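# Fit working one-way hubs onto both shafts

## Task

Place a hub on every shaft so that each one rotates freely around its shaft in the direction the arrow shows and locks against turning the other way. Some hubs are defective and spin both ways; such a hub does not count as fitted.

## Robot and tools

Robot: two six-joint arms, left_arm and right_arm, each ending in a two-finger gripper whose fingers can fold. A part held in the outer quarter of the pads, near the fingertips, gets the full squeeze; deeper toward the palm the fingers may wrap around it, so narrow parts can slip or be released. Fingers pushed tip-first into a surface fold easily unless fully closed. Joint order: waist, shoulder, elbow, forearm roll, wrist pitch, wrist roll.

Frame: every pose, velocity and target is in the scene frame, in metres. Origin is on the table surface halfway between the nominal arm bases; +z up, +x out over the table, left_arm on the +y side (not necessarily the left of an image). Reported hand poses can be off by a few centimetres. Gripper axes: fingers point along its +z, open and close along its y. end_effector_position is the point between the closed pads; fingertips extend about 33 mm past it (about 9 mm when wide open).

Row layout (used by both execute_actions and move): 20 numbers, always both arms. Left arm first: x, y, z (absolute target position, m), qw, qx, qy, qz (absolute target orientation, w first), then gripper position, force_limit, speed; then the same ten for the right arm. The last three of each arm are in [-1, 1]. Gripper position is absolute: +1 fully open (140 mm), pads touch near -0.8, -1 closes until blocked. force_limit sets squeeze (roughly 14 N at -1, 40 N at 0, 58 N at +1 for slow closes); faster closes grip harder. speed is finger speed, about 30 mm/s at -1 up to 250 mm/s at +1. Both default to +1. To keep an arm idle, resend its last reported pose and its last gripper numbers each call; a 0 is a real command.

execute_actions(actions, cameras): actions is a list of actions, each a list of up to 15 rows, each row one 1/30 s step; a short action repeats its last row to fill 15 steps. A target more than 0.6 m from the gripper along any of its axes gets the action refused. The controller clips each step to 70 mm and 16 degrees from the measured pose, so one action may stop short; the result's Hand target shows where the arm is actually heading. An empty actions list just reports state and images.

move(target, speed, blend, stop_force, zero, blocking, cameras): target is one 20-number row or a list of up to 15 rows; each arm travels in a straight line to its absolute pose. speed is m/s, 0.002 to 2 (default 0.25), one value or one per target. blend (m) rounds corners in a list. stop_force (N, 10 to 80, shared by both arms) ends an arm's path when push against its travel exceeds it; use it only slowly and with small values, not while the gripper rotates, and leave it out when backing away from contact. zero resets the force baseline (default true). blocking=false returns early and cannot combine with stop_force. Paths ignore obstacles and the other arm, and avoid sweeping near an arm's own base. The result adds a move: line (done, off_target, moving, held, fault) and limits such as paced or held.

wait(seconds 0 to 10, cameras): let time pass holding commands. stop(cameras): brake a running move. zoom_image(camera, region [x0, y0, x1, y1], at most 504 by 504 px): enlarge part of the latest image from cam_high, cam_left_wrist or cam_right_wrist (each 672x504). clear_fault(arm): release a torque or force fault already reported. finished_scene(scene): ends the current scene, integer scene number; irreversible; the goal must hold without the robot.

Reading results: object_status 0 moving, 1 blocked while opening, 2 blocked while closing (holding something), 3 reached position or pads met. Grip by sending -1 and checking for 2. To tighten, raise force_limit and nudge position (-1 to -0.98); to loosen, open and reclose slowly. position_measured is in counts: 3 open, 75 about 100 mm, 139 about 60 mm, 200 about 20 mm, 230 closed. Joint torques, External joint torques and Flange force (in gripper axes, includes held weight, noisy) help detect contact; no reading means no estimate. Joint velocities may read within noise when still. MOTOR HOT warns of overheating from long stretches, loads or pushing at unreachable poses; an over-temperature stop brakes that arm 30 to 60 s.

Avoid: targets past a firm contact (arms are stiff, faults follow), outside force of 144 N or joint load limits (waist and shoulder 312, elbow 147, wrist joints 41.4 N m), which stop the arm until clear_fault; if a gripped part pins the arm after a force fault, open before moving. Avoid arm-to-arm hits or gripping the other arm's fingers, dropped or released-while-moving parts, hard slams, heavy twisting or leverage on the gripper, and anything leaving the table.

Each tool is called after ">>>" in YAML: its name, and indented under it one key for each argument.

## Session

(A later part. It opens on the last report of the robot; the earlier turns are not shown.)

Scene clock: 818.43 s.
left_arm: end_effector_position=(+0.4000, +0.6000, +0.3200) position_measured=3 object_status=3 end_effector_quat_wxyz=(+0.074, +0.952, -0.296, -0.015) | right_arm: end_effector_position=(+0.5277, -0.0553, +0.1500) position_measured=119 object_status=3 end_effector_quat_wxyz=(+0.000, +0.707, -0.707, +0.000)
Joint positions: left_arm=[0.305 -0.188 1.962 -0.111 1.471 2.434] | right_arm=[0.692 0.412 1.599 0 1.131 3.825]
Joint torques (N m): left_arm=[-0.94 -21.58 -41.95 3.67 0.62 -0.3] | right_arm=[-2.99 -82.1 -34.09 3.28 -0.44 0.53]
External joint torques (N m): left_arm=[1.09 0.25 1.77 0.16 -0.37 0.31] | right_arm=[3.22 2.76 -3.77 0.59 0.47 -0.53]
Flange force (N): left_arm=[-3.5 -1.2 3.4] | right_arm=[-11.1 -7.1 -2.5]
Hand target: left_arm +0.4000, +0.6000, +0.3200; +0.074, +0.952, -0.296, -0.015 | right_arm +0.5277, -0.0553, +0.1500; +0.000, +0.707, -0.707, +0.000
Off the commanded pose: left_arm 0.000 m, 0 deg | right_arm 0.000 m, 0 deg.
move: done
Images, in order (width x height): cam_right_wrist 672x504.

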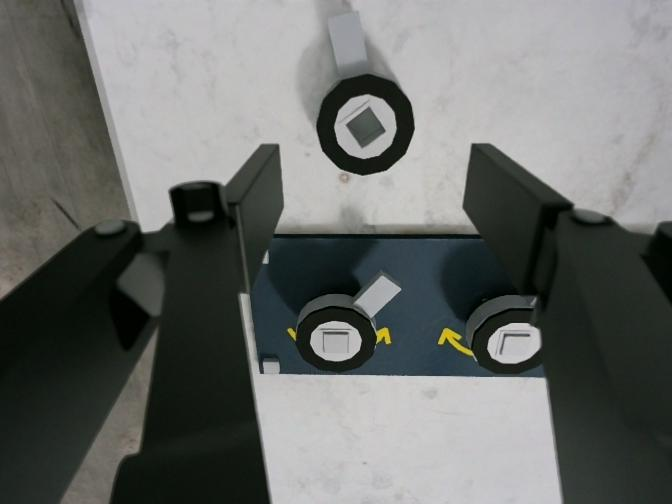

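>>> move:
  target:
    - [0.40,0.60,0.32,0.074,0.952,-0.296,-0.015,1,-1,-1,0.5289,-0.0550,0.13,0,0.9537,-0.3007,0,0.08,-0.05,-1]
    - [0.40,0.60,0.32,0.074,0.952,-0.296,-0.015,1,-1,-1,0.5289,-0.0550,0.034,0,0.9537,-0.3007,0,0.08,-0.05,-1]
    - [0.40,0.60,0.32,0.074,0.952,-0.296,-0.015,1,-1,-1,0.5289,-0.0550,0.034,0,0.9537,-0.3007,0,-1,-0.05,-1]
  speed: [0.25,0.12,0.1]

>>> wait:
  seconds: 0.5

>>> move:
  target: [0.40,0.60,0.32,0.074,0.952,-0.296,-0.015,1,-1,-1,0.5289,-0.0550,0.15,0,0.9537,-0.3007,0,-1,-0.05,-1]
  speed: 0.15
  cameras: ["cam_right_wrist"]

Scene clock: 870.70 s.
left_arm: end_effector_position=(+0.4000, +0.6000, +0.3200) position_measured=3 object_status=3 end_effector_quat_wxyz=(+0.074, +0.952, -0.296, -0.015) | right_arm: end_effector_position=(+0.5289, -0.0550, +0.0340) position_measured=138 object_status=0 end_effector_quat_wxyz=(+0.000, +0.954, -0.301, +0.000)
Joint positions: left_arm=[0.305 -0.188 1.962 -0.111 1.471 2.434] | right_arm=[0.692 0.509 1.688 0 0.945 2.864]
Joint torques (N m): left_arm=[-1.67 -21.89 -41.98 3.67 0.53 -0.34] | right_arm=[-3.14 -80.98 -29.05 2.87 -0.78 0.51]
External joint torques (N m): left_arm=[1.8 0.57 1.85 0.15 -0.28 0.35] | right_arm=[3.49 -3.34 -4.89 0.59 0.76 -0.51]
Flange force (N): left_arm=[-4.6 -2.7 3.2] | right_arm=[-2.2 -7.9 -7.4]
Hand target: left_arm +0.4000, +0.6000, +0.3200; +0.074, +0.952, -0.296, -0.015 | right_arm +0.5289, -0.0550, +0.0340; +0.000, +0.954, -0.301, +0.000
Off the commanded pose: left_arm 0.000 m, 0 deg | right_arm 0.000 m, 0 deg.
move: done

Scene clock: 871.20 s.
left_arm: end_effector_position=(+0.4000, +0.6000, +0.3200) position_measured=3 object_status=3 end_effector_quat_wxyz=(+0.074, +0.952, -0.296, -0.015) | right_arm: end_effector_position=(+0.5289, -0.0550, +0.0340) position_measured=138 object_status=2 end_effector_quat_wxyz=(+0.000, +0.954, -0.301, +0.000)
Joint positions: left_arm=[0.305 -0.188 1.962 -0.111 1.471 2.434] | right_arm=[0.692 0.509 1.688 0 0.945 2.864]
Joint torques (N m): left_arm=[-1.2 -21.5 -42.06 3.7 0.61 -0.28] | right_arm=[-2.96 -81.27 -29.13 2.82 -0.79 0.43]
External joint torques (N m): left_arm=[1.34 0.2 1.89 0.12 -0.36 0.29] | right_arm=[3.4 -3.15 -4.86 0.65 0.77 -0.43]
Flange force (N): left_arm=[-4.1 -1.3 3.5] | right_arm=[-2.1 -8.1 -7.2]
Hand target: left_arm +0.4000, +0.6000, +0.3200; +0.074, +0.952, -0.296, -0.015 | right_arm +0.5289, -0.0550, +0.0340; +0.000, +0.954, -0.301, +0.000
Tool commands: left_gripper/position=+1.0 left_gripper/force_limit=-1.0 left_gripper/speed=-1.0 right_gripper/position=-1.0 right_gripper/force_limit=-0.05 right_gripper/speed=-1.0
Off the commanded pose: left_arm 0.000 m, 0 deg | right_arm 0.000 m, 0 deg.
wait: 0.50 s; at rest by 0.17 s

Scene clock: 872.43 s.
left_arm: end_effector_position=(+0.4000, +0.6000, +0.3200) position_measured=3 object_status=3 end_effector_quat_wxyz=(+0.074, +0.952, -0.296, -0.015) | right_arm: end_effector_position=(+0.5289, -0.0550, +0.1499) position_measured=138 object_status=2 end_effector_quat_wxyz=(+0.000, +0.954, -0.301, +0.000)
Joint positions: left_arm=[0.305 -0.188 1.962 -0.111 1.471 2.434] | right_arm=[0.692 0.413 1.597 0 1.131 2.864]
Joint torques (N m): left_arm=[-1.24 -21.67 -42.01 3.68 0.54 -0.31] | right_arm=[-2.53 -84.06 -36.62 3.23 -0.53 0.52]
External joint torques (N m): left_arm=[1.38 0.39 1.86 0.13 -0.29 0.32] | right_arm=[2.68 4.67 -1.3 0.63 0.5 -0.52]
Flange force (N): left_arm=[-4.0 -1.7 3.4] | right_arm=[-0.4 -10.5 1.1]
Hand target: left_arm +0.4000, +0.6000, +0.3200; +0.074, +0.952, -0.296, -0.015 | right_arm +0.5289, -0.0550, +0.1500; +0.000, +0.954, -0.301, +0.000
Off the commanded pose: left_arm 0.000 m, 0 deg | right_arm 0.000 m, 0 deg.
move: done
Images, in order (width x height): cam_right_wrist 672x504.

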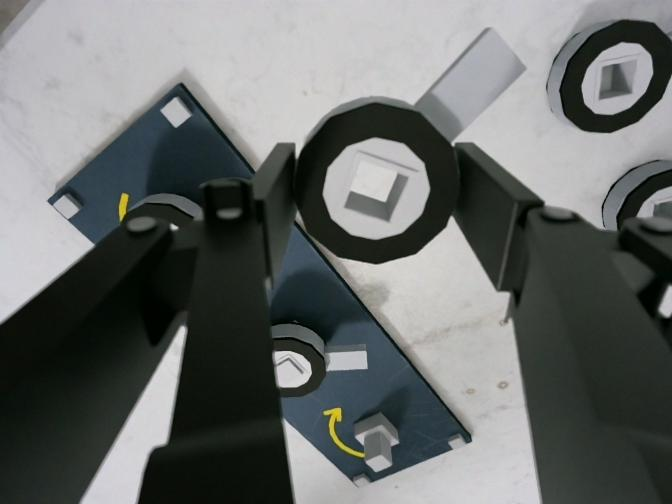

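>>> move:
  target:
    - [0.40,0.60,0.32,0.074,0.952,-0.296,-0.015,1,-1,-1,0.46,-0.10,0.27,0,0.9537,-0.3007,0,-1,-0.05,-1]
    - [0.40,0.60,0.32,0.074,0.952,-0.296,-0.015,1,-1,-1,0.43,-0.08,0.30,-0.3650,0.8811,-0.2778,-0.1151,-1,-0.05,-1]
    - [0.40,0.60,0.32,0.074,0.952,-0.296,-0.015,1,-1,-1,0.42,-0.04,0.31,-0.6744,0.6744,-0.2126,-0.2126,-1,-0.05,-1]
  speed: 0.2
  blend: 0.02
  cameras: ["cam_high","cam_right_wrist"]

Scene clock: 905.87 s.
left_arm: end_effector_position=(+0.4000, +0.6000, +0.3200) position_measured=3 object_status=3 end_effector_quat_wxyz=(+0.074, +0.952, -0.296, -0.015) | right_arm: end_effector_position=(+0.4200, -0.0400, +0.3100) position_measured=138 object_status=2 end_effector_quat_wxyz=(+0.674, -0.674, +0.213, +0.213)
Joint positions: left_arm=[0.305 -0.188 1.962 -0.111 1.471 2.434] | right_arm=[0.326 0.245 2.243 1.825 1.38 1.24]
Joint torques (N m): left_arm=[-1.38 -21.26 -42.18 3.6 0.52 -0.25] | right_arm=[-2.63 -59.1 -28.69 1.23 3.24 0.64]
External joint torques (N m): left_arm=[1.45 0.28 2.05 0.21 -0.28 0.26] | right_arm=[2.88 4.14 -0.92 -0.32 -1 -0.68]
Flange force (N): left_arm=[-4.3 -1.4 3.6] | right_arm=[7.4 3.4 8.9]
Hand target: left_arm +0.4000, +0.6000, +0.3200; +0.074, +0.952, -0.296, -0.015 | right_arm +0.4200, -0.0400, +0.3100; +0.674, -0.674, +0.213, +0.213
Off the commanded pose: left_arm 0.000 m, 0 deg | right_arm 0.000 m, 0 deg.
move: done
Images, in order (width x height): cam_high 672x504, cam_right_wrist 672x504.

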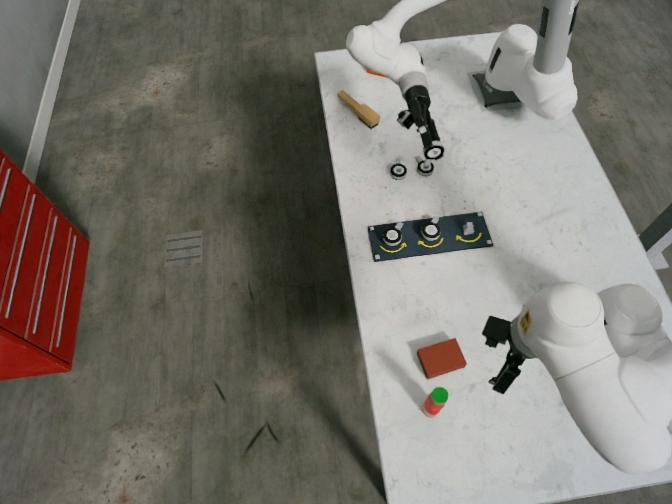

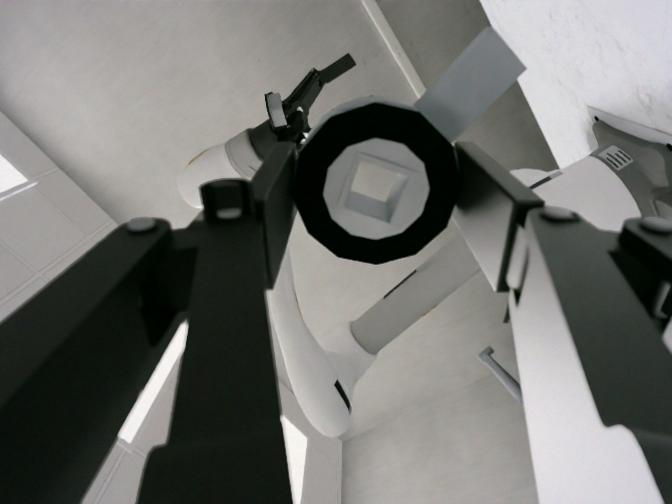

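>>> move:
  target:
    - [0.41,0.50,0.33,0.3394,0.8195,-0.4266,0.1767,0.3,-1,-1,0.42,-0.04,0.31,-0.6744,0.6744,-0.2126,-0.2126,-1,-0.05,-1]
    - [0.42,0.40,0.32,0.6272,0.6272,-0.3265,0.3265,0.3,-1,-1,0.42,-0.04,0.31,-0.6744,0.6744,-0.2126,-0.2126,-1,-0.05,-1]
    - [0.42,0.18,0.31,0.6272,0.6272,-0.3265,0.3265,0.3,-1,-1,0.42,-0.04,0.31,-0.6744,0.6744,-0.2126,-0.2126,-1,-0.05,-1]
  speed: 0.2
  cameras: ["cam_high","cam_left_wrist"]

Scene clock: 924.63 s.
left_arm: end_effector_position=(+0.4200, +0.1801, +0.3100) position_measured=91 object_status=3 end_effector_quat_wxyz=(+0.627, +0.627, -0.327, +0.327) | right_arm: end_effector_position=(+0.4200, -0.0400, +0.3100) position_measured=138 object_status=2 end_effector_quat_wxyz=(+0.674, -0.674, +0.213, +0.213)
Joint positions: left_arm=[-0.008 0.134 2.393 -1.628 1.531 3.489] | right_arm=[0.326 0.245 2.243 1.825 1.381 1.24]
Joint torques (N m): left_arm=[0.56 -35.81 -21.16 -1.72 2.73 -0.18] | right_arm=[-3.03 -59.16 -28.61 0.99 2.86 0.44]
External joint torques (N m): left_arm=[-0.36 1.41 0.67 0.05 -0.51 0.2] | right_arm=[3.24 4.25 -1.02 -0.07 -0.62 -0.48]
Flange force (N): left_arm=[-2.6 -2.6 1.5] | right_arm=[7.5 3.4 9.7]
Hand target: left_arm +0.4200, +0.1800, +0.3100; +0.627, +0.627, -0.327, +0.327 | right_arm +0.4200, -0.0400, +0.3100; +0.674, -0.674, +0.213, +0.213
Off the commanded pose: left_arm 0.000 m, 0 deg | right_arm 0.000 m, 0 deg.
move: done
Images, in order (width x height): cam_high 672x504, cam_left_wrist 672x504.

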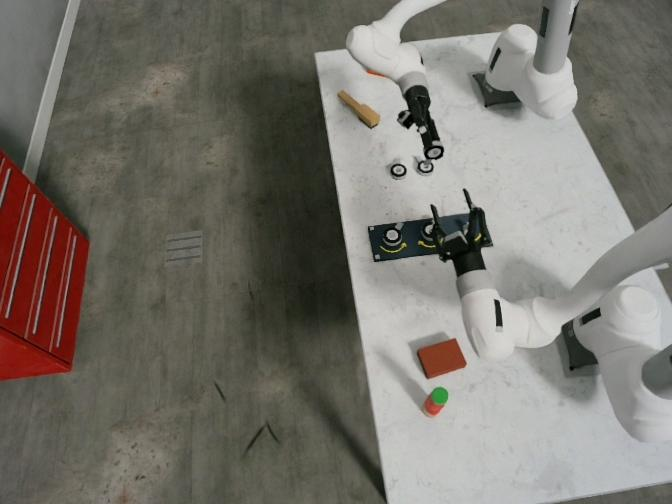

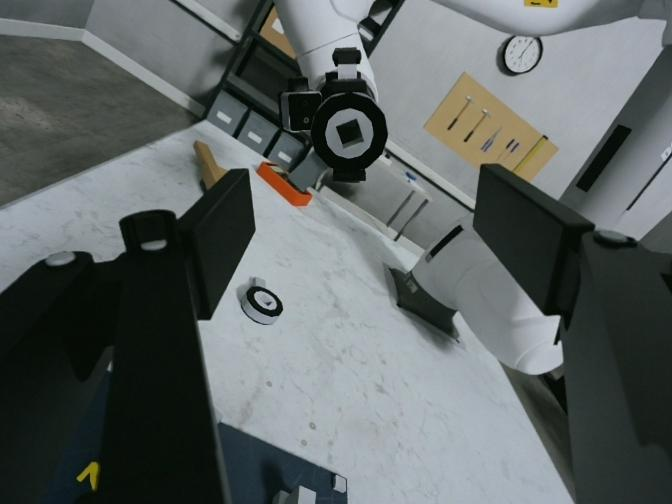

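>>> zoom_image:
  camera: "cam_left_wrist"
  region: [250, 30, 450, 210]

Scaled by 2.520 from the camera's 672x504 image, which has a finer 960x720 frame.

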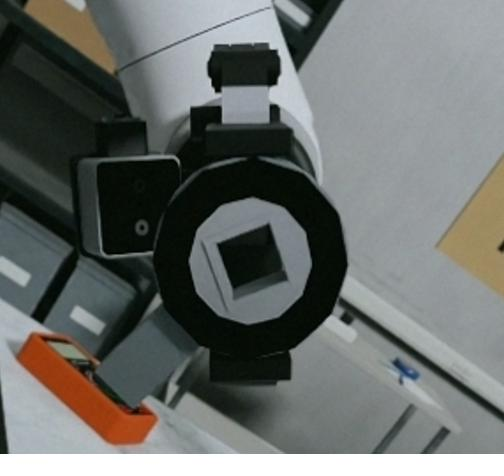

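>>> execute_actions:
  actions: []

>>> zoom_image:
  camera: "cam_left_wrist"
  region: [230, 30, 470, 210]

>>> zoom_image:
  camera: "cam_high"
  region: [200, 100, 560, 370]

Scene clock: 981.53 s.
left_arm: end_effector_position=(+0.4200, +0.1800, +0.3100) position_measured=91 object_status=3 end_effector_quat_wxyz=(+0.627, +0.627, -0.327, +0.327) | right_arm: end_effector_position=(+0.4200, -0.0400, +0.3100) position_measured=138 object_status=2 end_effector_quat_wxyz=(+0.674, -0.674, +0.213, +0.213)
Joint positions: left_arm=[-0.008 0.134 2.393 -1.628 1.531 3.489] | right_arm=[0.326 0.245 2.243 1.825 1.381 1.24]
Joint velocities: within noise
Joint torques (N m): left_arm=[-1.77 -35.21 -21.13 -1.72 2.54 -0.17] | right_arm=[-3.26 -59.05 -28.41 1.08 2.83 0.49]
External joint torques (N m): left_arm=[1.9 0.85 0.67 0.04 -0.32 0.2] | right_arm=[3.32 4.25 -1.22 -0.14 -0.59 -0.53]
Flange force (N): left_arm=[-2.0 -1.7 -4.3] | right_arm=[7.7 3.2 9.8]
Hand target: left_arm +0.4200, +0.1800, +0.3100; +0.627, +0.627, -0.327, +0.327 | right_arm +0.4200, -0.0400, +0.3100; +0.674, -0.674, +0.213, +0.213
Tool commands: left_gripper/position=+0.3 left_gripper/force_limit=-1.0 left_gripper/speed=-1.0 right_gripper/position=-1.0 right_gripper/force_limit=-0.05 right_gripper/speed=-1.0
Off the commanded pose: left_arm 0.000 m, 0 deg | right_arm 0.000 m, 0 deg.

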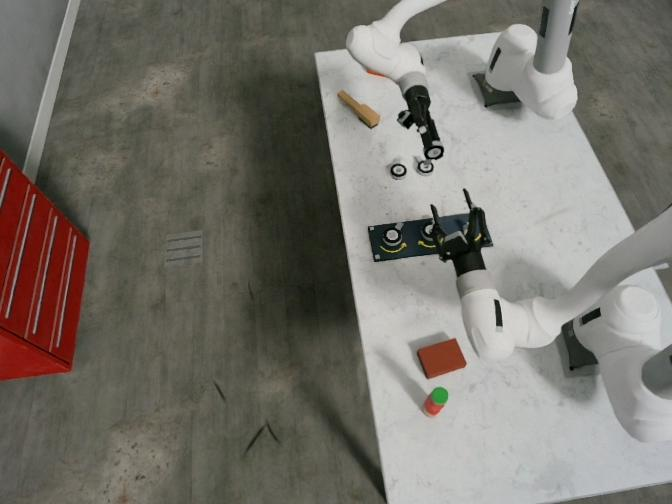

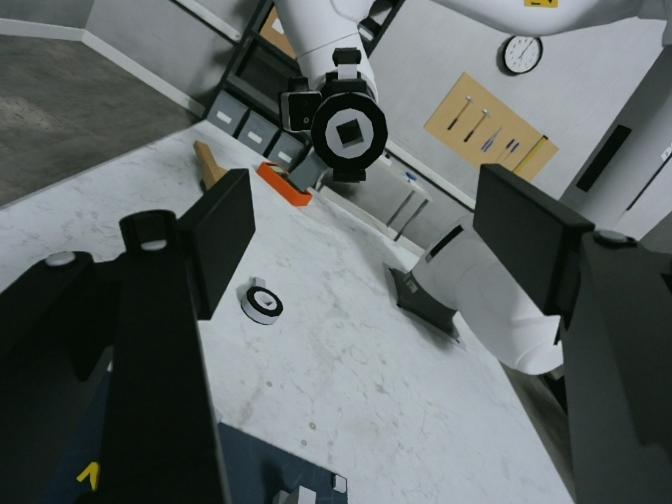

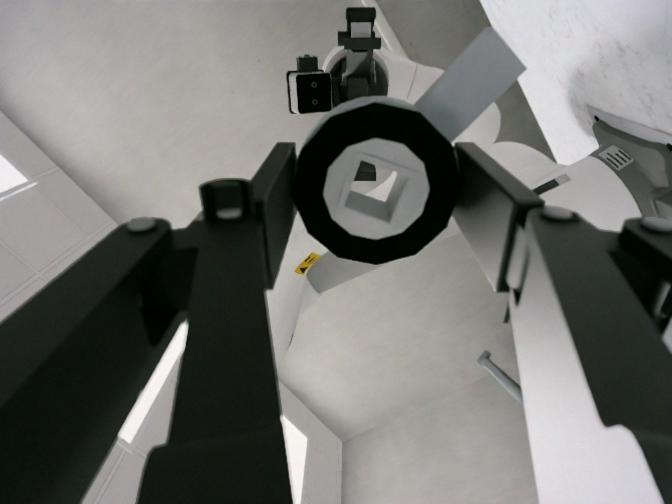

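Scaled by 2.100 from the camera's 672x504 image, which has a finer 960x720 frame.

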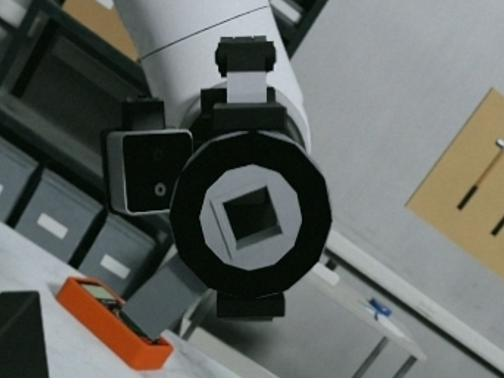

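Scaled by 1.400 from the camera's 672x504 image, which has a finer 960x720 frame.

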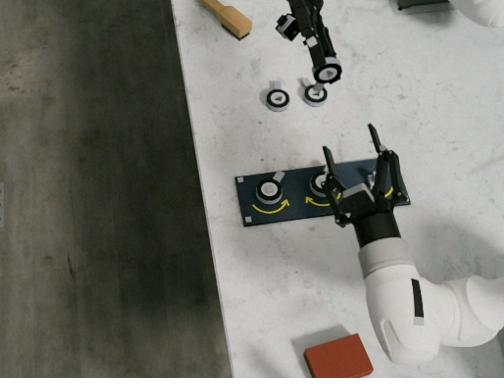

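>>> move:
  target: [0.42,0.08,0.31,0.6272,0.6272,-0.3265,0.3265,0.3,-1,-1,0.42,-0.04,0.31,-0.6744,0.6744,-0.2126,-0.2126,-1,-0.05,-1]
  speed: 0.12
  cameras: ["cam_left_wrist"]

>>> zoom_image:
  camera: "cam_left_wrist"
  region: [230, 30, 500, 232]

Scene clock: 1020.53 s.
left_arm: end_effector_position=(+0.4200, +0.0800, +0.3100) position_measured=91 object_status=3 end_effector_quat_wxyz=(+0.627, +0.627, -0.327, +0.327) | right_arm: end_effector_position=(+0.4200, -0.0400, +0.3100) position_measured=138 object_status=2 end_effector_quat_wxyz=(+0.674, -0.674, +0.213, +0.213)
Joint positions: left_arm=[-0.248 0.149 2.375 -1.826 1.393 3.506] | right_arm=[0.326 0.245 2.243 1.825 1.381 1.24]
Joint torques (N m): left_arm=[-2.71 -37.57 -21.96 -2.1 2.68 -0.26] | right_arm=[-3.25 -59 -28.53 1.04 2.87 0.48]
External joint torques (N m): left_arm=[2.92 0.6 0.68 0.01 -0.43 0.29] | right_arm=[3.53 4.12 -1.1 -0.13 -0.63 -0.52]
Flange force (N): left_arm=[-0.8 -2.4 -6.2] | right_arm=[7.2 3.3 10.1]
Hand target: left_arm +0.4200, +0.0800, +0.3100; +0.627, +0.627, -0.327, +0.327 | right_arm +0.4200, -0.0400, +0.3100; +0.674, -0.674, +0.213, +0.213
Off the commanded pose: left_arm 0.000 m, 0 deg | right_arm 0.000 m, 0 deg.
move: done
Images, in order (width x height): cam_left_wrist 672x504.

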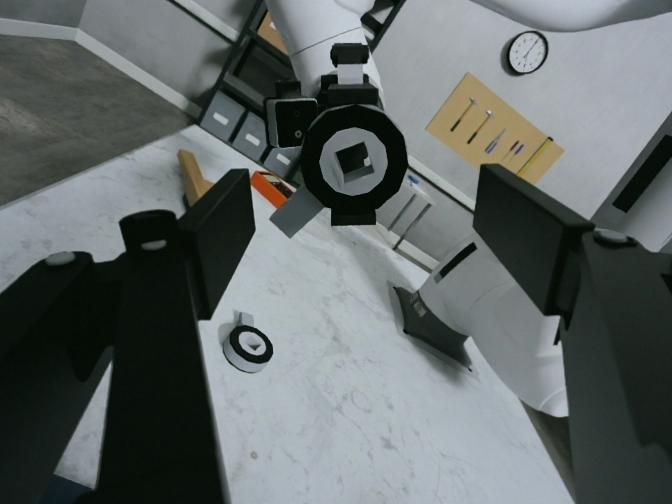

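Scaled by 1.867 from the camera's 672x504 image, which has a finer 960x720 frame.

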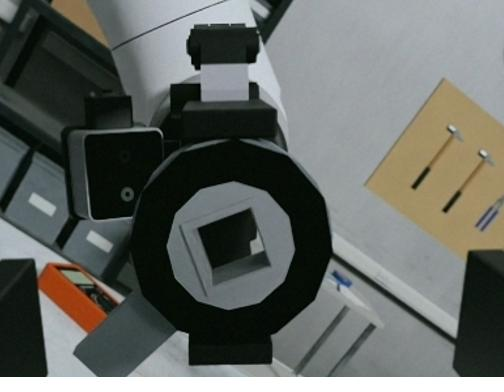

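>>> move:
  target: [0.42,0.035,0.31,0.6272,0.6272,-0.3265,0.3265,0.3,-1,-1,0.42,-0.04,0.31,-0.6744,0.6744,-0.2126,-0.2126,-1,-0.05,-1]
  speed: 0.1
  cameras: ["cam_left_wrist"]

>>> zoom_image:
  camera: "cam_left_wrist"
  region: [230, 70, 500, 272]

Scene clock: 1034.07 s.
left_arm: end_effector_position=(+0.4200, +0.0350, +0.3100) position_measured=91 object_status=3 end_effector_quat_wxyz=(+0.627, +0.627, -0.327, +0.327) | right_arm: end_effector_position=(+0.4200, -0.0400, +0.3100) position_measured=138 object_status=2 end_effector_quat_wxyz=(+0.674, -0.674, +0.213, +0.213)
Joint positions: left_arm=[-0.348 0.165 2.353 -1.91 1.336 3.519] | right_arm=[0.326 0.245 2.243 1.825 1.381 1.24]
Joint torques (N m): left_arm=[-0.79 -40.03 -22.25 -2.33 2.57 -0.27] | right_arm=[-2.62 -59.2 -28.46 1.05 2.91 0.45]
External joint torques (N m): left_arm=[0.99 1.28 0.47 0.09 -0.31 0.29] | right_arm=[2.92 4.3 -1.15 -0.14 -0.66 -0.49]
Flange force (N): left_arm=[-1.6 -3.0 -1.5] | right_arm=[7.9 3.0 9.1]
Hand target: left_arm +0.4200, +0.0350, +0.3100; +0.627, +0.627, -0.327, +0.327 | right_arm +0.4200, -0.0400, +0.3100; +0.674, -0.674, +0.213, +0.213
Off the commanded pose: left_arm 0.000 m, 0 deg | right_arm 0.000 m, 0 deg.
move: done
Images, in order (width x height): cam_left_wrist 672x504.

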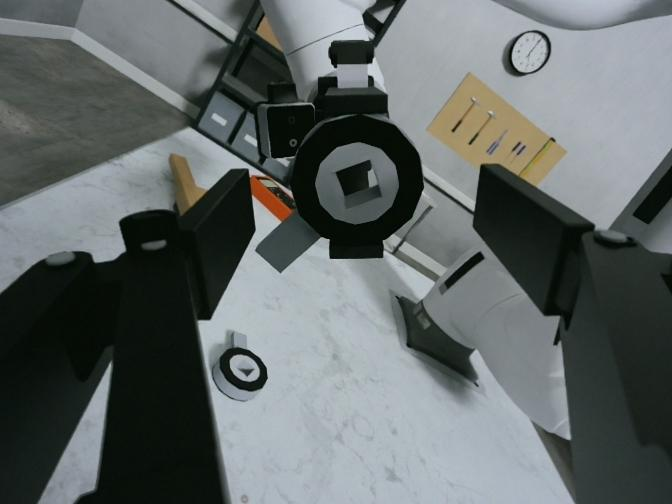

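Scaled by 1.867 from the camera's 672x504 image, which has a finer 960x720 frame.

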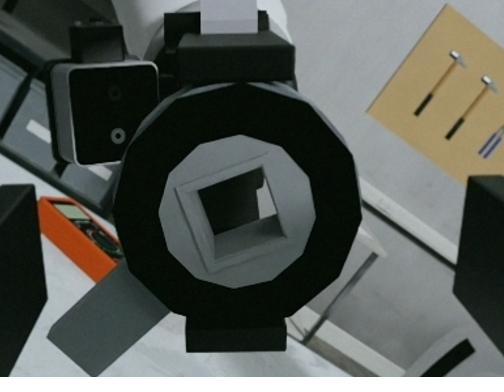

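>>> move:
  target: [0.4235,0.02,0.311,0.6272,0.6272,-0.3265,0.3265,0.3,-1,-1,0.42,-0.04,0.31,-0.6744,0.6744,-0.2126,-0.2126,-1,-0.05,-1]
  speed: 0.06
  cameras: ["cam_left_wrist"]

>>> zoom_image:
  camera: "cam_left_wrist"
  region: [230, 70, 500, 272]

Scene clock: 1060.97 s.
left_arm: end_effector_position=(+0.4235, +0.0201, +0.3110) position_measured=91 object_status=3 end_effector_quat_wxyz=(+0.627, +0.627, -0.326, +0.326) | right_arm: end_effector_position=(+0.4200, -0.0400, +0.3100) position_measured=138 object_status=2 end_effector_quat_wxyz=(+0.674, -0.674, +0.213, +0.213)
Joint positions: left_arm=[-0.376 0.175 2.338 -1.933 1.319 3.519] | right_arm=[0.326 0.245 2.243 1.825 1.381 1.24]
Joint torques (N m): left_arm=[-1.05 -42.16 -23.09 -2.23 2.6 -0.17] | right_arm=[-2.94 -59.43 -28.55 1 2.89 0.45]
External joint torques (N m): left_arm=[1.31 1.73 0.9 -0.08 -0.33 0.19] | right_arm=[3.17 4.51 -1.06 -0.09 -0.65 -0.49]
Flange force (N): left_arm=[-2.3 -3.6 -1.9] | right_arm=[8.0 3.5 9.7]
Hand target: left_arm +0.4235, +0.0200, +0.3110; +0.627, +0.627, -0.327, +0.327 | right_arm +0.4200, -0.0400, +0.3100; +0.674, -0.674, +0.213, +0.213
Off the commanded pose: left_arm 0.000 m, 0 deg | right_arm 0.000 m, 0 deg.
move: done
Images, in order (width x height): cam_left_wrist 672x504.

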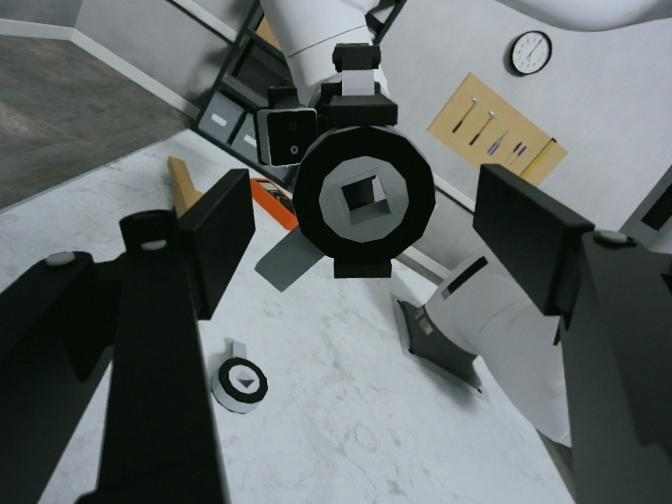

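Scaled by 1.867 from the camera's 672x504 image, which has a finer 960x720 frame.

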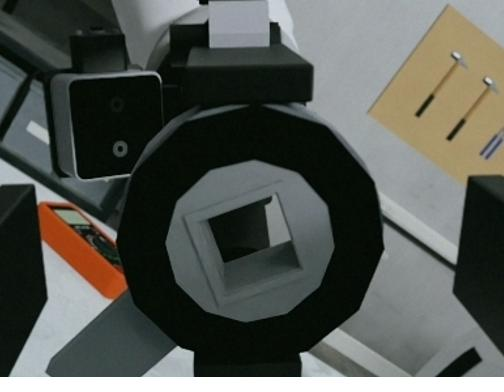

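>>> move:
  target: [0.4249,0.009,0.313,0.6272,0.6272,-0.3265,0.3265,0.3,-1,-1,0.42,-0.04,0.31,-0.6744,0.6744,-0.2126,-0.2126,-1,-0.05,-1]
  speed: 0.05
  cameras: ["cam_left_wrist"]

>>> zoom_image:
  camera: "cam_left_wrist"
  region: [230, 70, 500, 272]

Scene clock: 1082.03 s.
left_arm: end_effector_position=(+0.4249, +0.0090, +0.3130) position_measured=91 object_status=3 end_effector_quat_wxyz=(+0.627, +0.627, -0.327, +0.327) | right_arm: end_effector_position=(+0.4200, -0.0400, +0.3100) position_measured=138 object_status=2 end_effector_quat_wxyz=(+0.674, -0.674, +0.213, +0.213)
Joint positions: left_arm=[-0.397 0.178 2.328 -1.949 1.305 3.517] | right_arm=[0.326 0.245 2.243 1.825 1.381 1.24]
Joint torques (N m): left_arm=[-0.85 -41.77 -23.66 -2.25 2.59 -0.28] | right_arm=[-2.95 -59.39 -28.67 1.11 2.89 0.44]
External joint torques (N m): left_arm=[1.09 0.6 1.16 -0.1 -0.31 0.3] | right_arm=[3.19 4.48 -0.92 -0.2 -0.66 -0.47]
Flange force (N): left_arm=[-2.2 -0.9 -2.0] | right_arm=[7.9 3.5 9.5]
Hand target: left_arm +0.4249, +0.0090, +0.3130; +0.627, +0.627, -0.327, +0.327 | right_arm +0.4200, -0.0400, +0.3100; +0.674, -0.674, +0.213, +0.213
Off the commanded pose: left_arm 0.000 m, 0 deg | right_arm 0.000 m, 0 deg.
move: done
Images, in order (width x height): cam_left_wrist 672x504.

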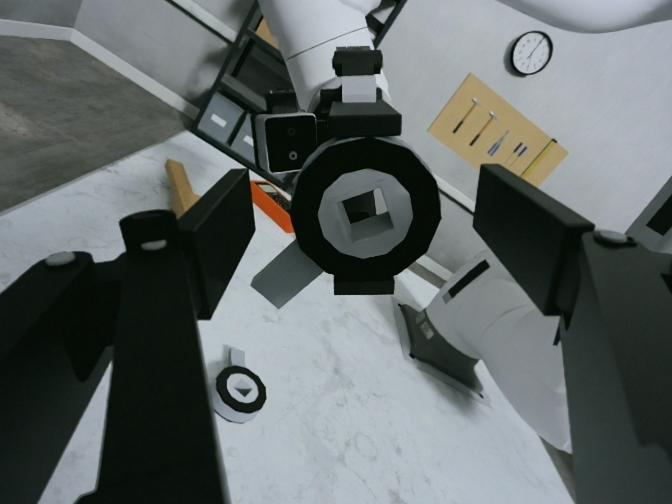

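Scaled by 1.867 from the camera's 672x504 image, which has a finer 960x720 frame.

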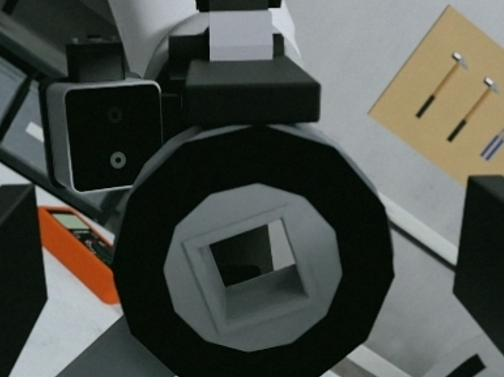

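>>> move:
  target: [0.4249,-0.003,0.313,0.6272,0.6272,-0.3265,0.3265,0.3,-1,-1,0.42,-0.04,0.31,-0.6744,0.6744,-0.2126,-0.2126,-1,-0.05,-1]
  speed: 0.04
  stop_force: 15
  cameras: ["cam_left_wrist","cam_right_wrist","cam_high"]

>>> zoom_image:
  camera: "cam_left_wrist"
  region: [200, 120, 540, 374]

>>> zoom_image:
  camera: "cam_right_wrist"
  region: [200, 20, 560, 290]

Scene clock: 1095.63 s.
left_arm: end_effector_position=(+0.4249, -0.0030, +0.3130) position_measured=91 object_status=3 end_effector_quat_wxyz=(+0.627, +0.627, -0.327, +0.327) | right_arm: end_effector_position=(+0.4200, -0.0400, +0.3100) position_measured=138 object_status=2 end_effector_quat_wxyz=(+0.674, -0.674, +0.213, +0.213)
Joint positions: left_arm=[-0.422 0.184 2.319 -1.97 1.29 3.52] | right_arm=[0.326 0.245 2.243 1.825 1.381 1.24]
Joint torques (N m): left_arm=[-1.63 -43.3 -23.61 -2.43 2.59 -0.22] | right_arm=[-2.84 -58.73 -28.89 0.98 2.91 0.45]
External joint torques (N m): left_arm=[1.72 1.74 0.93 0.04 -0.32 0.24] | right_arm=[3.18 3.84 -0.68 -0.08 -0.67 -0.48]
Flange force (N): left_arm=[-2.0 -4.0 -2.8] | right_arm=[6.4 3.5 9.2]
Hand target: left_arm +0.4249, -0.0030, +0.3130; +0.627, +0.627, -0.327, +0.327 | right_arm +0.4200, -0.0400, +0.3100; +0.674, -0.674, +0.213, +0.213
Off the commanded pose: left_arm 0.000 m, 0 deg | right_arm 0.000 m, 0 deg.
move: done

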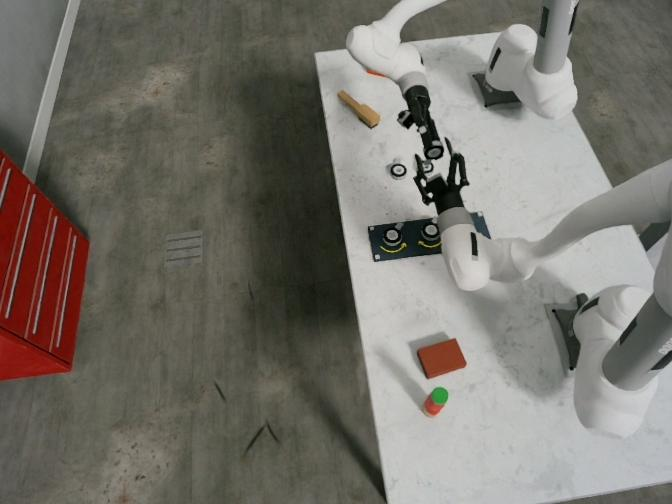

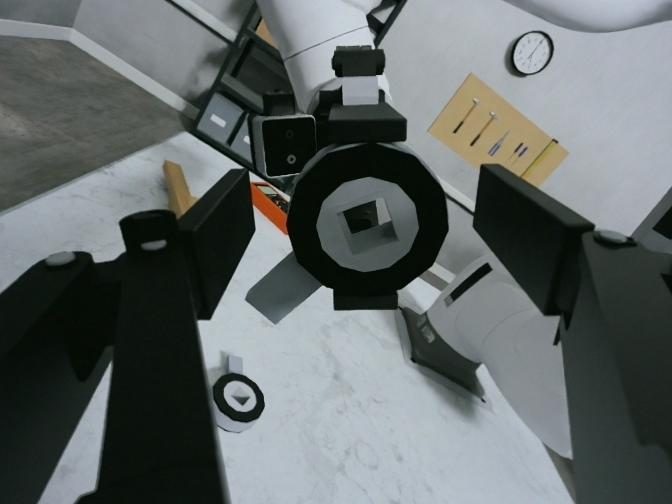

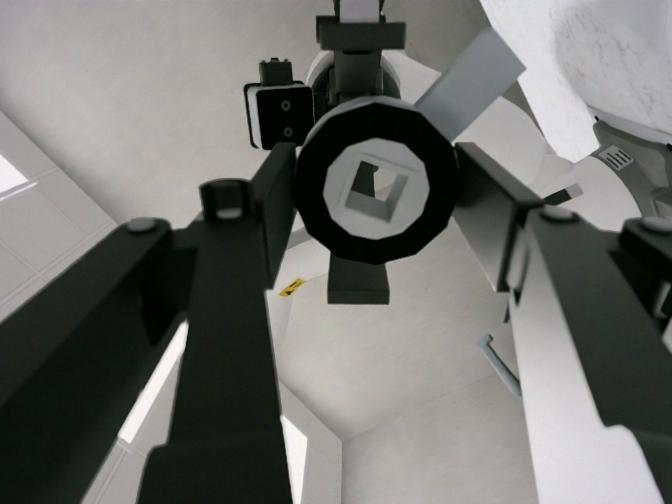

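Scaled by 1.482 from the camera's 672x504 image, which has a finer 960x720 frame.

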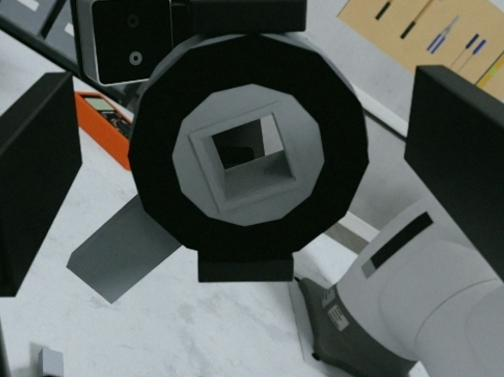

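Scaled by 1.400 from the camera's 672x504 image, which has a finer 960x720 frame.

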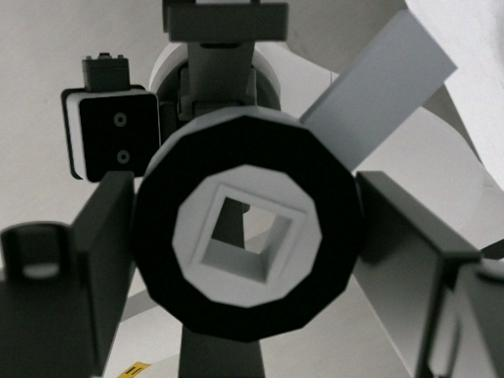

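>>> move:
  target: [0.4218,-0.003,0.3085,0.6272,0.6272,-0.3265,0.3265,0.3,-1,-1,0.42,-0.04,0.31,-0.6744,0.6744,-0.2126,-0.2126,-1,-0.05,-1]
  speed: 0.03
  stop_force: 15
  cameras: ["cam_left_wrist","cam_right_wrist"]

>>> zoom_image:
  camera: "cam_left_wrist"
  region: [200, 120, 540, 374]

>>> zoom_image:
  camera: "cam_right_wrist"
  region: [200, 20, 560, 290]

Scene clock: 1139.00 s.
left_arm: end_effector_position=(+0.4218, -0.0030, +0.3085) position_measured=91 object_status=3 end_effector_quat_wxyz=(+0.627, +0.627, -0.326, +0.327) | right_arm: end_effector_position=(+0.4200, -0.0400, +0.3100) position_measured=138 object_status=2 end_effector_quat_wxyz=(+0.674, -0.674, +0.213, +0.213)
Joint positions: left_arm=[-0.425 0.188 2.327 -1.976 1.293 3.533] | right_arm=[0.326 0.245 2.243 1.825 1.381 1.24]
Joint torques (N m): left_arm=[-1.49 -43.26 -23.07 -2.34 2.61 -0.23] | right_arm=[-2.89 -59.17 -28.39 1.02 2.83 0.4]
External joint torques (N m): left_arm=[1.66 1.49 0.77 -0.03 -0.32 0.25] | right_arm=[3.09 4.34 -1.22 -0.11 -0.59 -0.43]
Flange force (N): left_arm=[-1.7 -3.6 -2.6] | right_arm=[7.9 3.0 9.4]
Hand target: left_arm +0.4218, -0.0030, +0.3085; +0.627, +0.627, -0.327, +0.327 | right_arm +0.4200, -0.0400, +0.3100; +0.674, -0.674, +0.213, +0.213
Off the commanded pose: left_arm 0.000 m, 0 deg | right_arm 0.000 m, 0 deg.
move: done
Images, in order (width x height): cam_left_wrist 672x504, cam_right_wrist 672x504.

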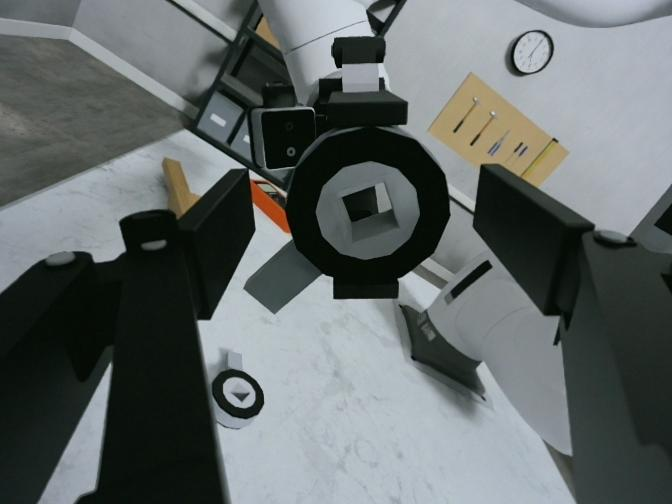

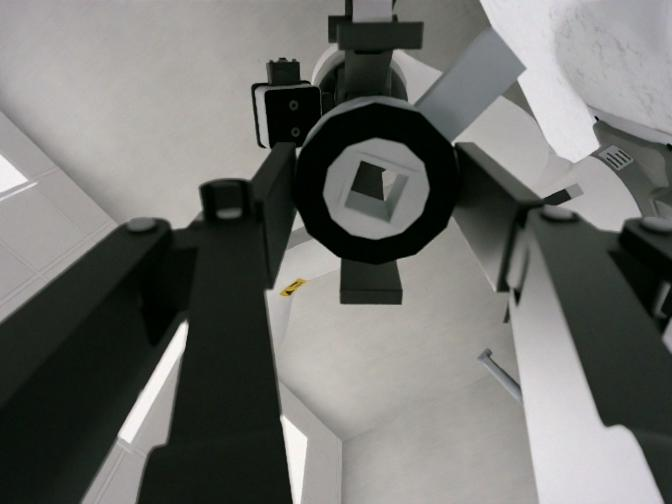

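Scaled by 1.482 from the camera's 672x504 image, which has a finer 960x720 frame.

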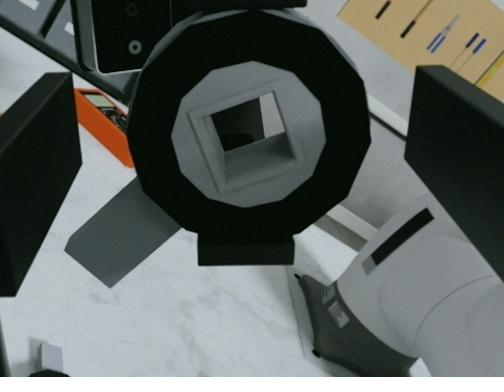

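Scaled by 1.400 from the camera's 672x504 image, which has a finer 960x720 frame.

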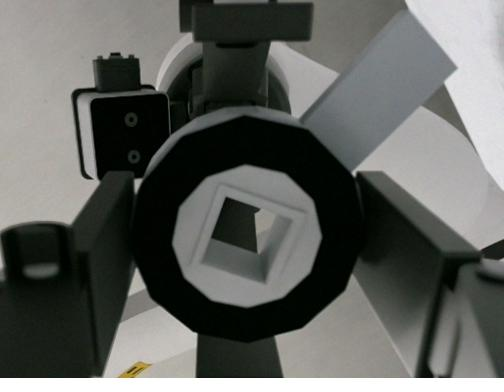

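>>> move:
  target: [0.4218,-0.003,0.3085,0.6272,0.6272,-0.3265,0.3265,-1,-0.05,-1,0.42,-0.04,0.31,-0.6744,0.6744,-0.2126,-0.2126,-1,-0.05,-1]
  cameras: ["cam_left_wrist","cam_right_wrist"]

>>> wait:
  seconds: 1

Scene clock: 1148.67 s.
left_arm: end_effector_position=(+0.4218, -0.0030, +0.3085) position_measured=138 object_status=0 end_effector_quat_wxyz=(+0.627, +0.627, -0.327, +0.327) | right_arm: end_effector_position=(+0.4200, -0.0400, +0.3099) position_measured=138 object_status=2 end_effector_quat_wxyz=(+0.674, -0.674, +0.213, +0.213)
Joint positions: left_arm=[-0.425 0.188 2.327 -1.976 1.293 3.533] | right_arm=[0.326 0.245 2.243 1.825 1.38 1.24]
Joint torques (N m): left_arm=[-0.17 -37.81 -25.23 -3.55 -0.38 -0.28] | right_arm=[4.87 -62.83 -28.8 -0.02 5.97 0.39]
External joint torques (N m): left_arm=[0.28 -3.69 3.01 1.18 2.67 0.3] | right_arm=[-4.79 7.96 -0.83 0.96 -3.74 -0.43]
Flange force (N): left_arm=[-2.1 7.0 -9.6] | right_arm=[16.5 2.8 1.1]
Hand target: left_arm +0.4218, -0.0030, +0.3085; +0.627, +0.627, -0.327, +0.327 | right_arm +0.4200, -0.0400, +0.3100; +0.674, -0.674, +0.213, +0.213
Off the commanded pose: left_arm 0.000 m, 0 deg | right_arm 0.000 m, 0 deg.
move: done
Images, in order (width x height): cam_left_wrist 672x504, cam_right_wrist 672x504.

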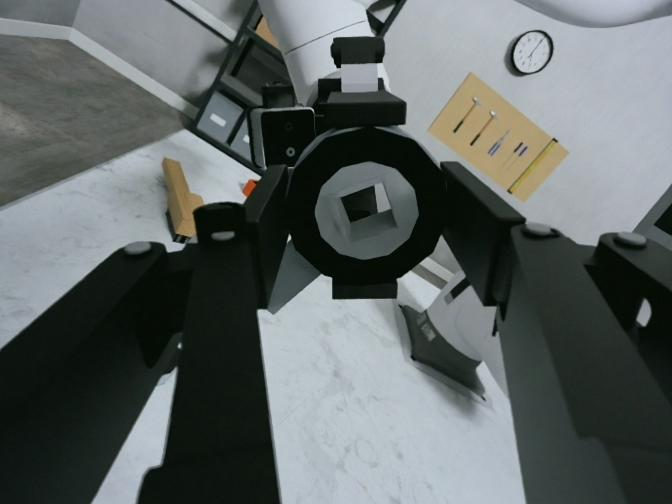

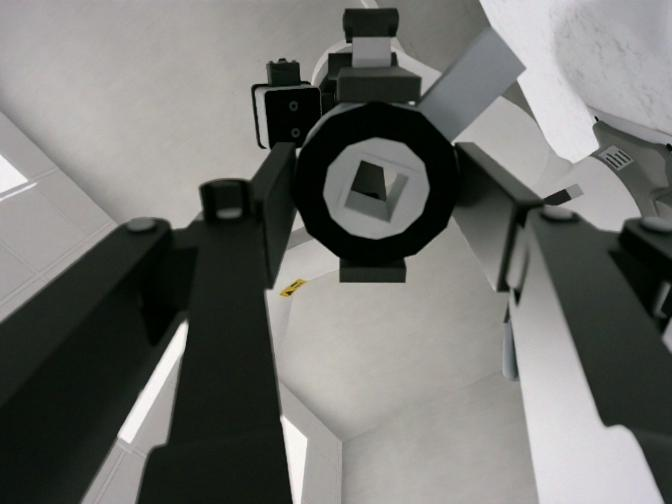

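Scene clock: 1149.67 s.
left_arm: end_effector_position=(+0.4218, -0.0030, +0.3085) position_measured=138 object_status=2 end_effector_quat_wxyz=(+0.627, +0.627, -0.327, +0.326) | right_arm: end_effector_position=(+0.4200, -0.0400, +0.3100) position_measured=138 object_status=2 end_effector_quat_wxyz=(+0.674, -0.674, +0.213, +0.213)
Joint positions: left_arm=[-0.425 0.188 2.327 -1.976 1.293 3.533] | right_arm=[0.326 0.245 2.243 1.825 1.381 1.24]
Joint torques (N m): left_arm=[0.89 -37.75 -24.87 -3.68 -0.96 -0.3] | right_arm=[5.04 -63.94 -28.61 0.03 6.61 0.4]
External joint torques (N m): left_arm=[-0.69 -4.49 2.59 1.31 3.28 0.33] | right_arm=[-4.68 9 -0.97 0.86 -4.37 -0.44]
Flange force (N): left_arm=[-1.7 8.4 -8.6] | right_arm=[18.3 3.1 2.5]
Hand target: left_arm +0.4218, -0.0030, +0.3085; +0.627, +0.627, -0.327, +0.327 | right_arm +0.4200, -0.0400, +0.3100; +0.674, -0.674, +0.213, +0.213
Tool commands: left_gripper/position=-1.0 left_gripper/force_limit=-0.05 left_gripper/speed=-1.0 right_gripper/position=-1.0 right_gripper/force_limit=-0.05 right_gripper/speed=-1.0
Off the commanded pose: left_arm 0.000 m, 0 deg | right_arm 0.000 m, 0 deg.
wait: 1.00 s; at rest by 0.17 s

>>> move:
  target:
    - [0.4218,-0.003,0.3085,0.6272,0.6272,-0.3265,0.3265,-1,-0.05,-1,0.42,-0.04,0.31,-0.6744,0.6744,-0.2126,-0.2126,0.2,-0.05,-1]
    - [0.4218,-0.003,0.3085,0.6272,0.6272,-0.3265,0.3265,-1,-0.05,-1,0.42,-0.12,0.31,-0.6744,0.6744,-0.2126,-0.2126,0.2,-0.05,-1]
  speed: 0.1
  cameras: ["cam_left_wrist","cam_right_wrist"]

Scene clock: 1160.17 s.
left_arm: end_effector_position=(+0.4218, -0.0030, +0.3085) position_measured=138 object_status=2 end_effector_quat_wxyz=(+0.627, +0.627, -0.327, +0.327) | right_arm: end_effector_position=(+0.4200, -0.1199, +0.3100) position_measured=104 object_status=3 end_effector_quat_wxyz=(+0.674, -0.674, +0.213, +0.213)
Joint positions: left_arm=[-0.425 0.188 2.327 -1.976 1.293 3.533] | right_arm=[0.163 0.215 2.287 1.694 1.479 1.245]
Joint torques (N m): left_arm=[-1.38 -44.65 -24.88 -2.95 3.61 -0.22] | right_arm=[-0.66 -53.41 -26.1 0.72 2.04 0.47]
External joint torques (N m): left_arm=[1.47 3.15 2.66 0.59 -1.31 0.25] | right_arm=[1.02 2.38 -2.74 0.55 0.18 -0.5]
Flange force (N): left_arm=[-4.6 -4.3 -2.6] | right_arm=[7.9 -0.9 4.7]
Hand target: left_arm +0.4218, -0.0030, +0.3085; +0.627, +0.627, -0.327, +0.327 | right_arm +0.4200, -0.1200, +0.3100; +0.674, -0.674, +0.213, +0.213
Off the commanded pose: left_arm 0.000 m, 0 deg | right_arm 0.000 m, 0 deg.
move: done
Images, in order (width x height): cam_left_wrist 672x504, cam_right_wrist 672x504.

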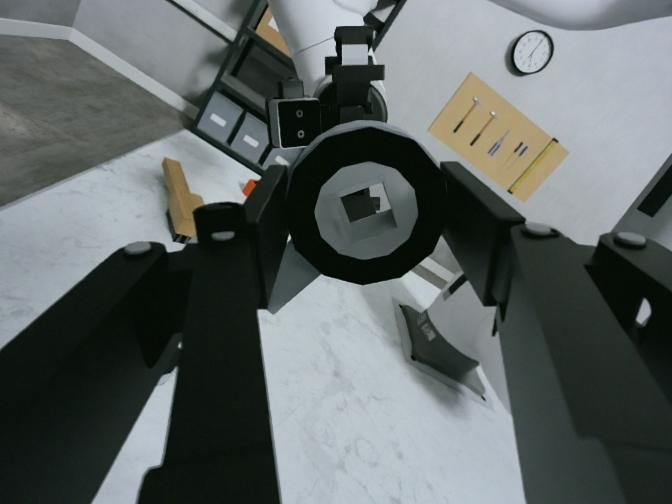

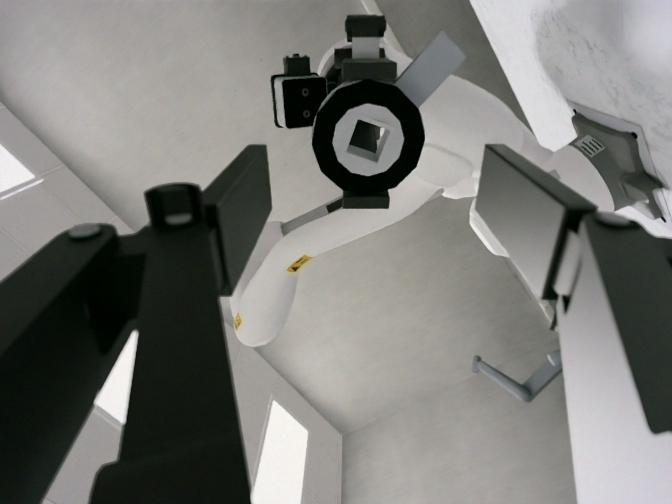

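>>> move:
  target:
    - [0.4218,0.06,0.3085,0.6272,0.6272,-0.3265,0.3265,-1,-0.05,-1,0.42,-0.19,0.31,-0.6744,0.6744,-0.2126,-0.2126,0.2,-0.05,-1]
    - [0.32,0.13,0.28,0,0.9839,-0.1788,0,-1,-0.05,-1,0.42,-0.30,0.31,-0.6744,0.6744,-0.2126,-0.2126,0.2,-0.05,-1]
  speed: [0.15,0.3]
  blend: [0.03,0]
  cameras: ["all"]

>>> zoom_image:
  camera: "cam_left_wrist"
  region: [269, 110, 469, 260]

Scene clock: 1193.23 s.
left_arm: end_effector_position=(+0.3200, +0.1300, +0.2800) position_measured=138 object_status=2 end_effector_quat_wxyz=(+0.000, +0.984, -0.179, +0.000) | right_arm: end_effector_position=(+0.4200, -0.3000, +0.3100) position_measured=104 object_status=3 end_effector_quat_wxyz=(+0.674, -0.674, +0.213, +0.213)
Joint positions: left_arm=[-0.897 -0.084 1.941 0 1.285 0.972] | right_arm=[-0.228 0.207 2.297 1.379 1.711 1.235]
Joint torques (N m): left_arm=[-1.4 -33.06 -43.09 3.88 0.31 -0.38] | right_arm=[-2.83 -51.54 -25.02 1.52 1.93 0.43]
External joint torques (N m): left_arm=[1.56 1.48 3.37 0.22 -0.34 0.38] | right_arm=[3.15 2.32 -2.58 0.54 0.31 -0.47]
Flange force (N): left_arm=[0.0 -4.6 6.2] | right_arm=[9.3 -2.5 5.9]
Hand target: left_arm +0.3200, +0.1300, +0.2800; +0.000, +0.984, -0.179, +0.000 | right_arm +0.4200, -0.3000, +0.3100; +0.674, -0.674, +0.213, +0.213
Off the commanded pose: left_arm 0.000 m, 0 deg | right_arm 0.000 m, 0 deg.
move: done

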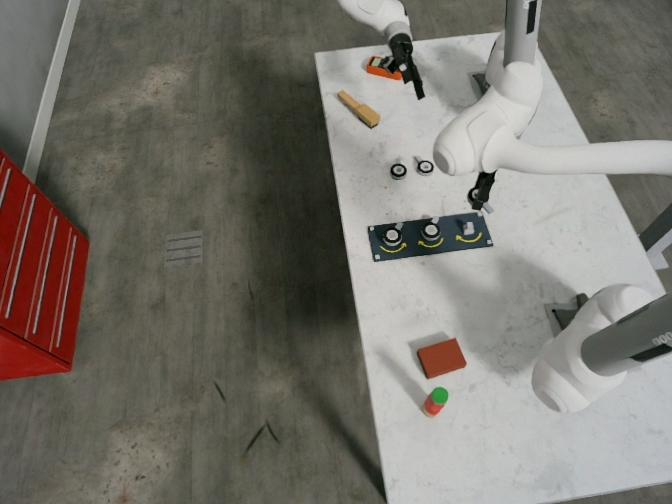

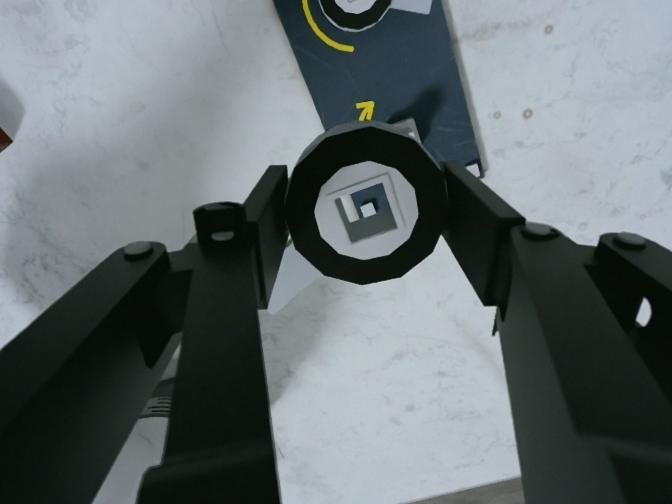

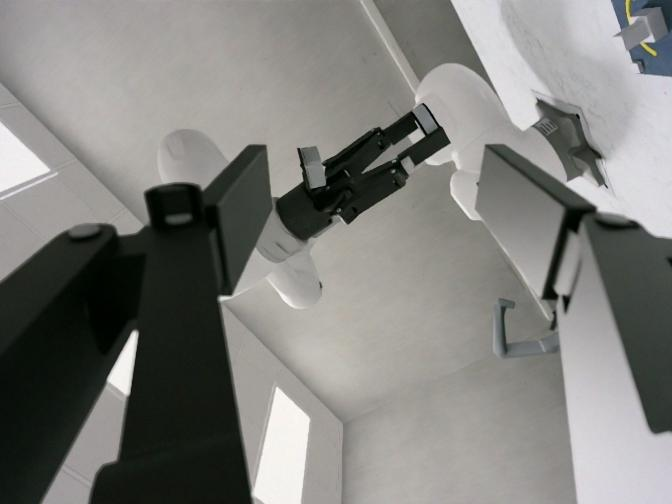

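Scaled by 2.520 from the camera's 672x504 image, which has a finer 960x720 frame.

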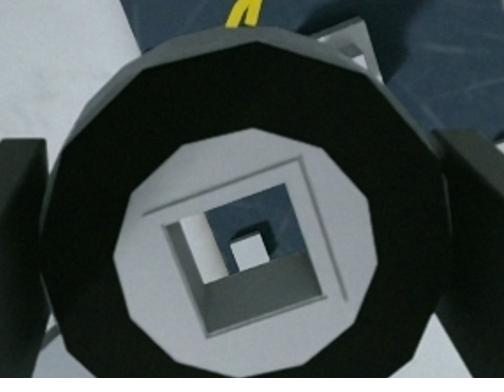

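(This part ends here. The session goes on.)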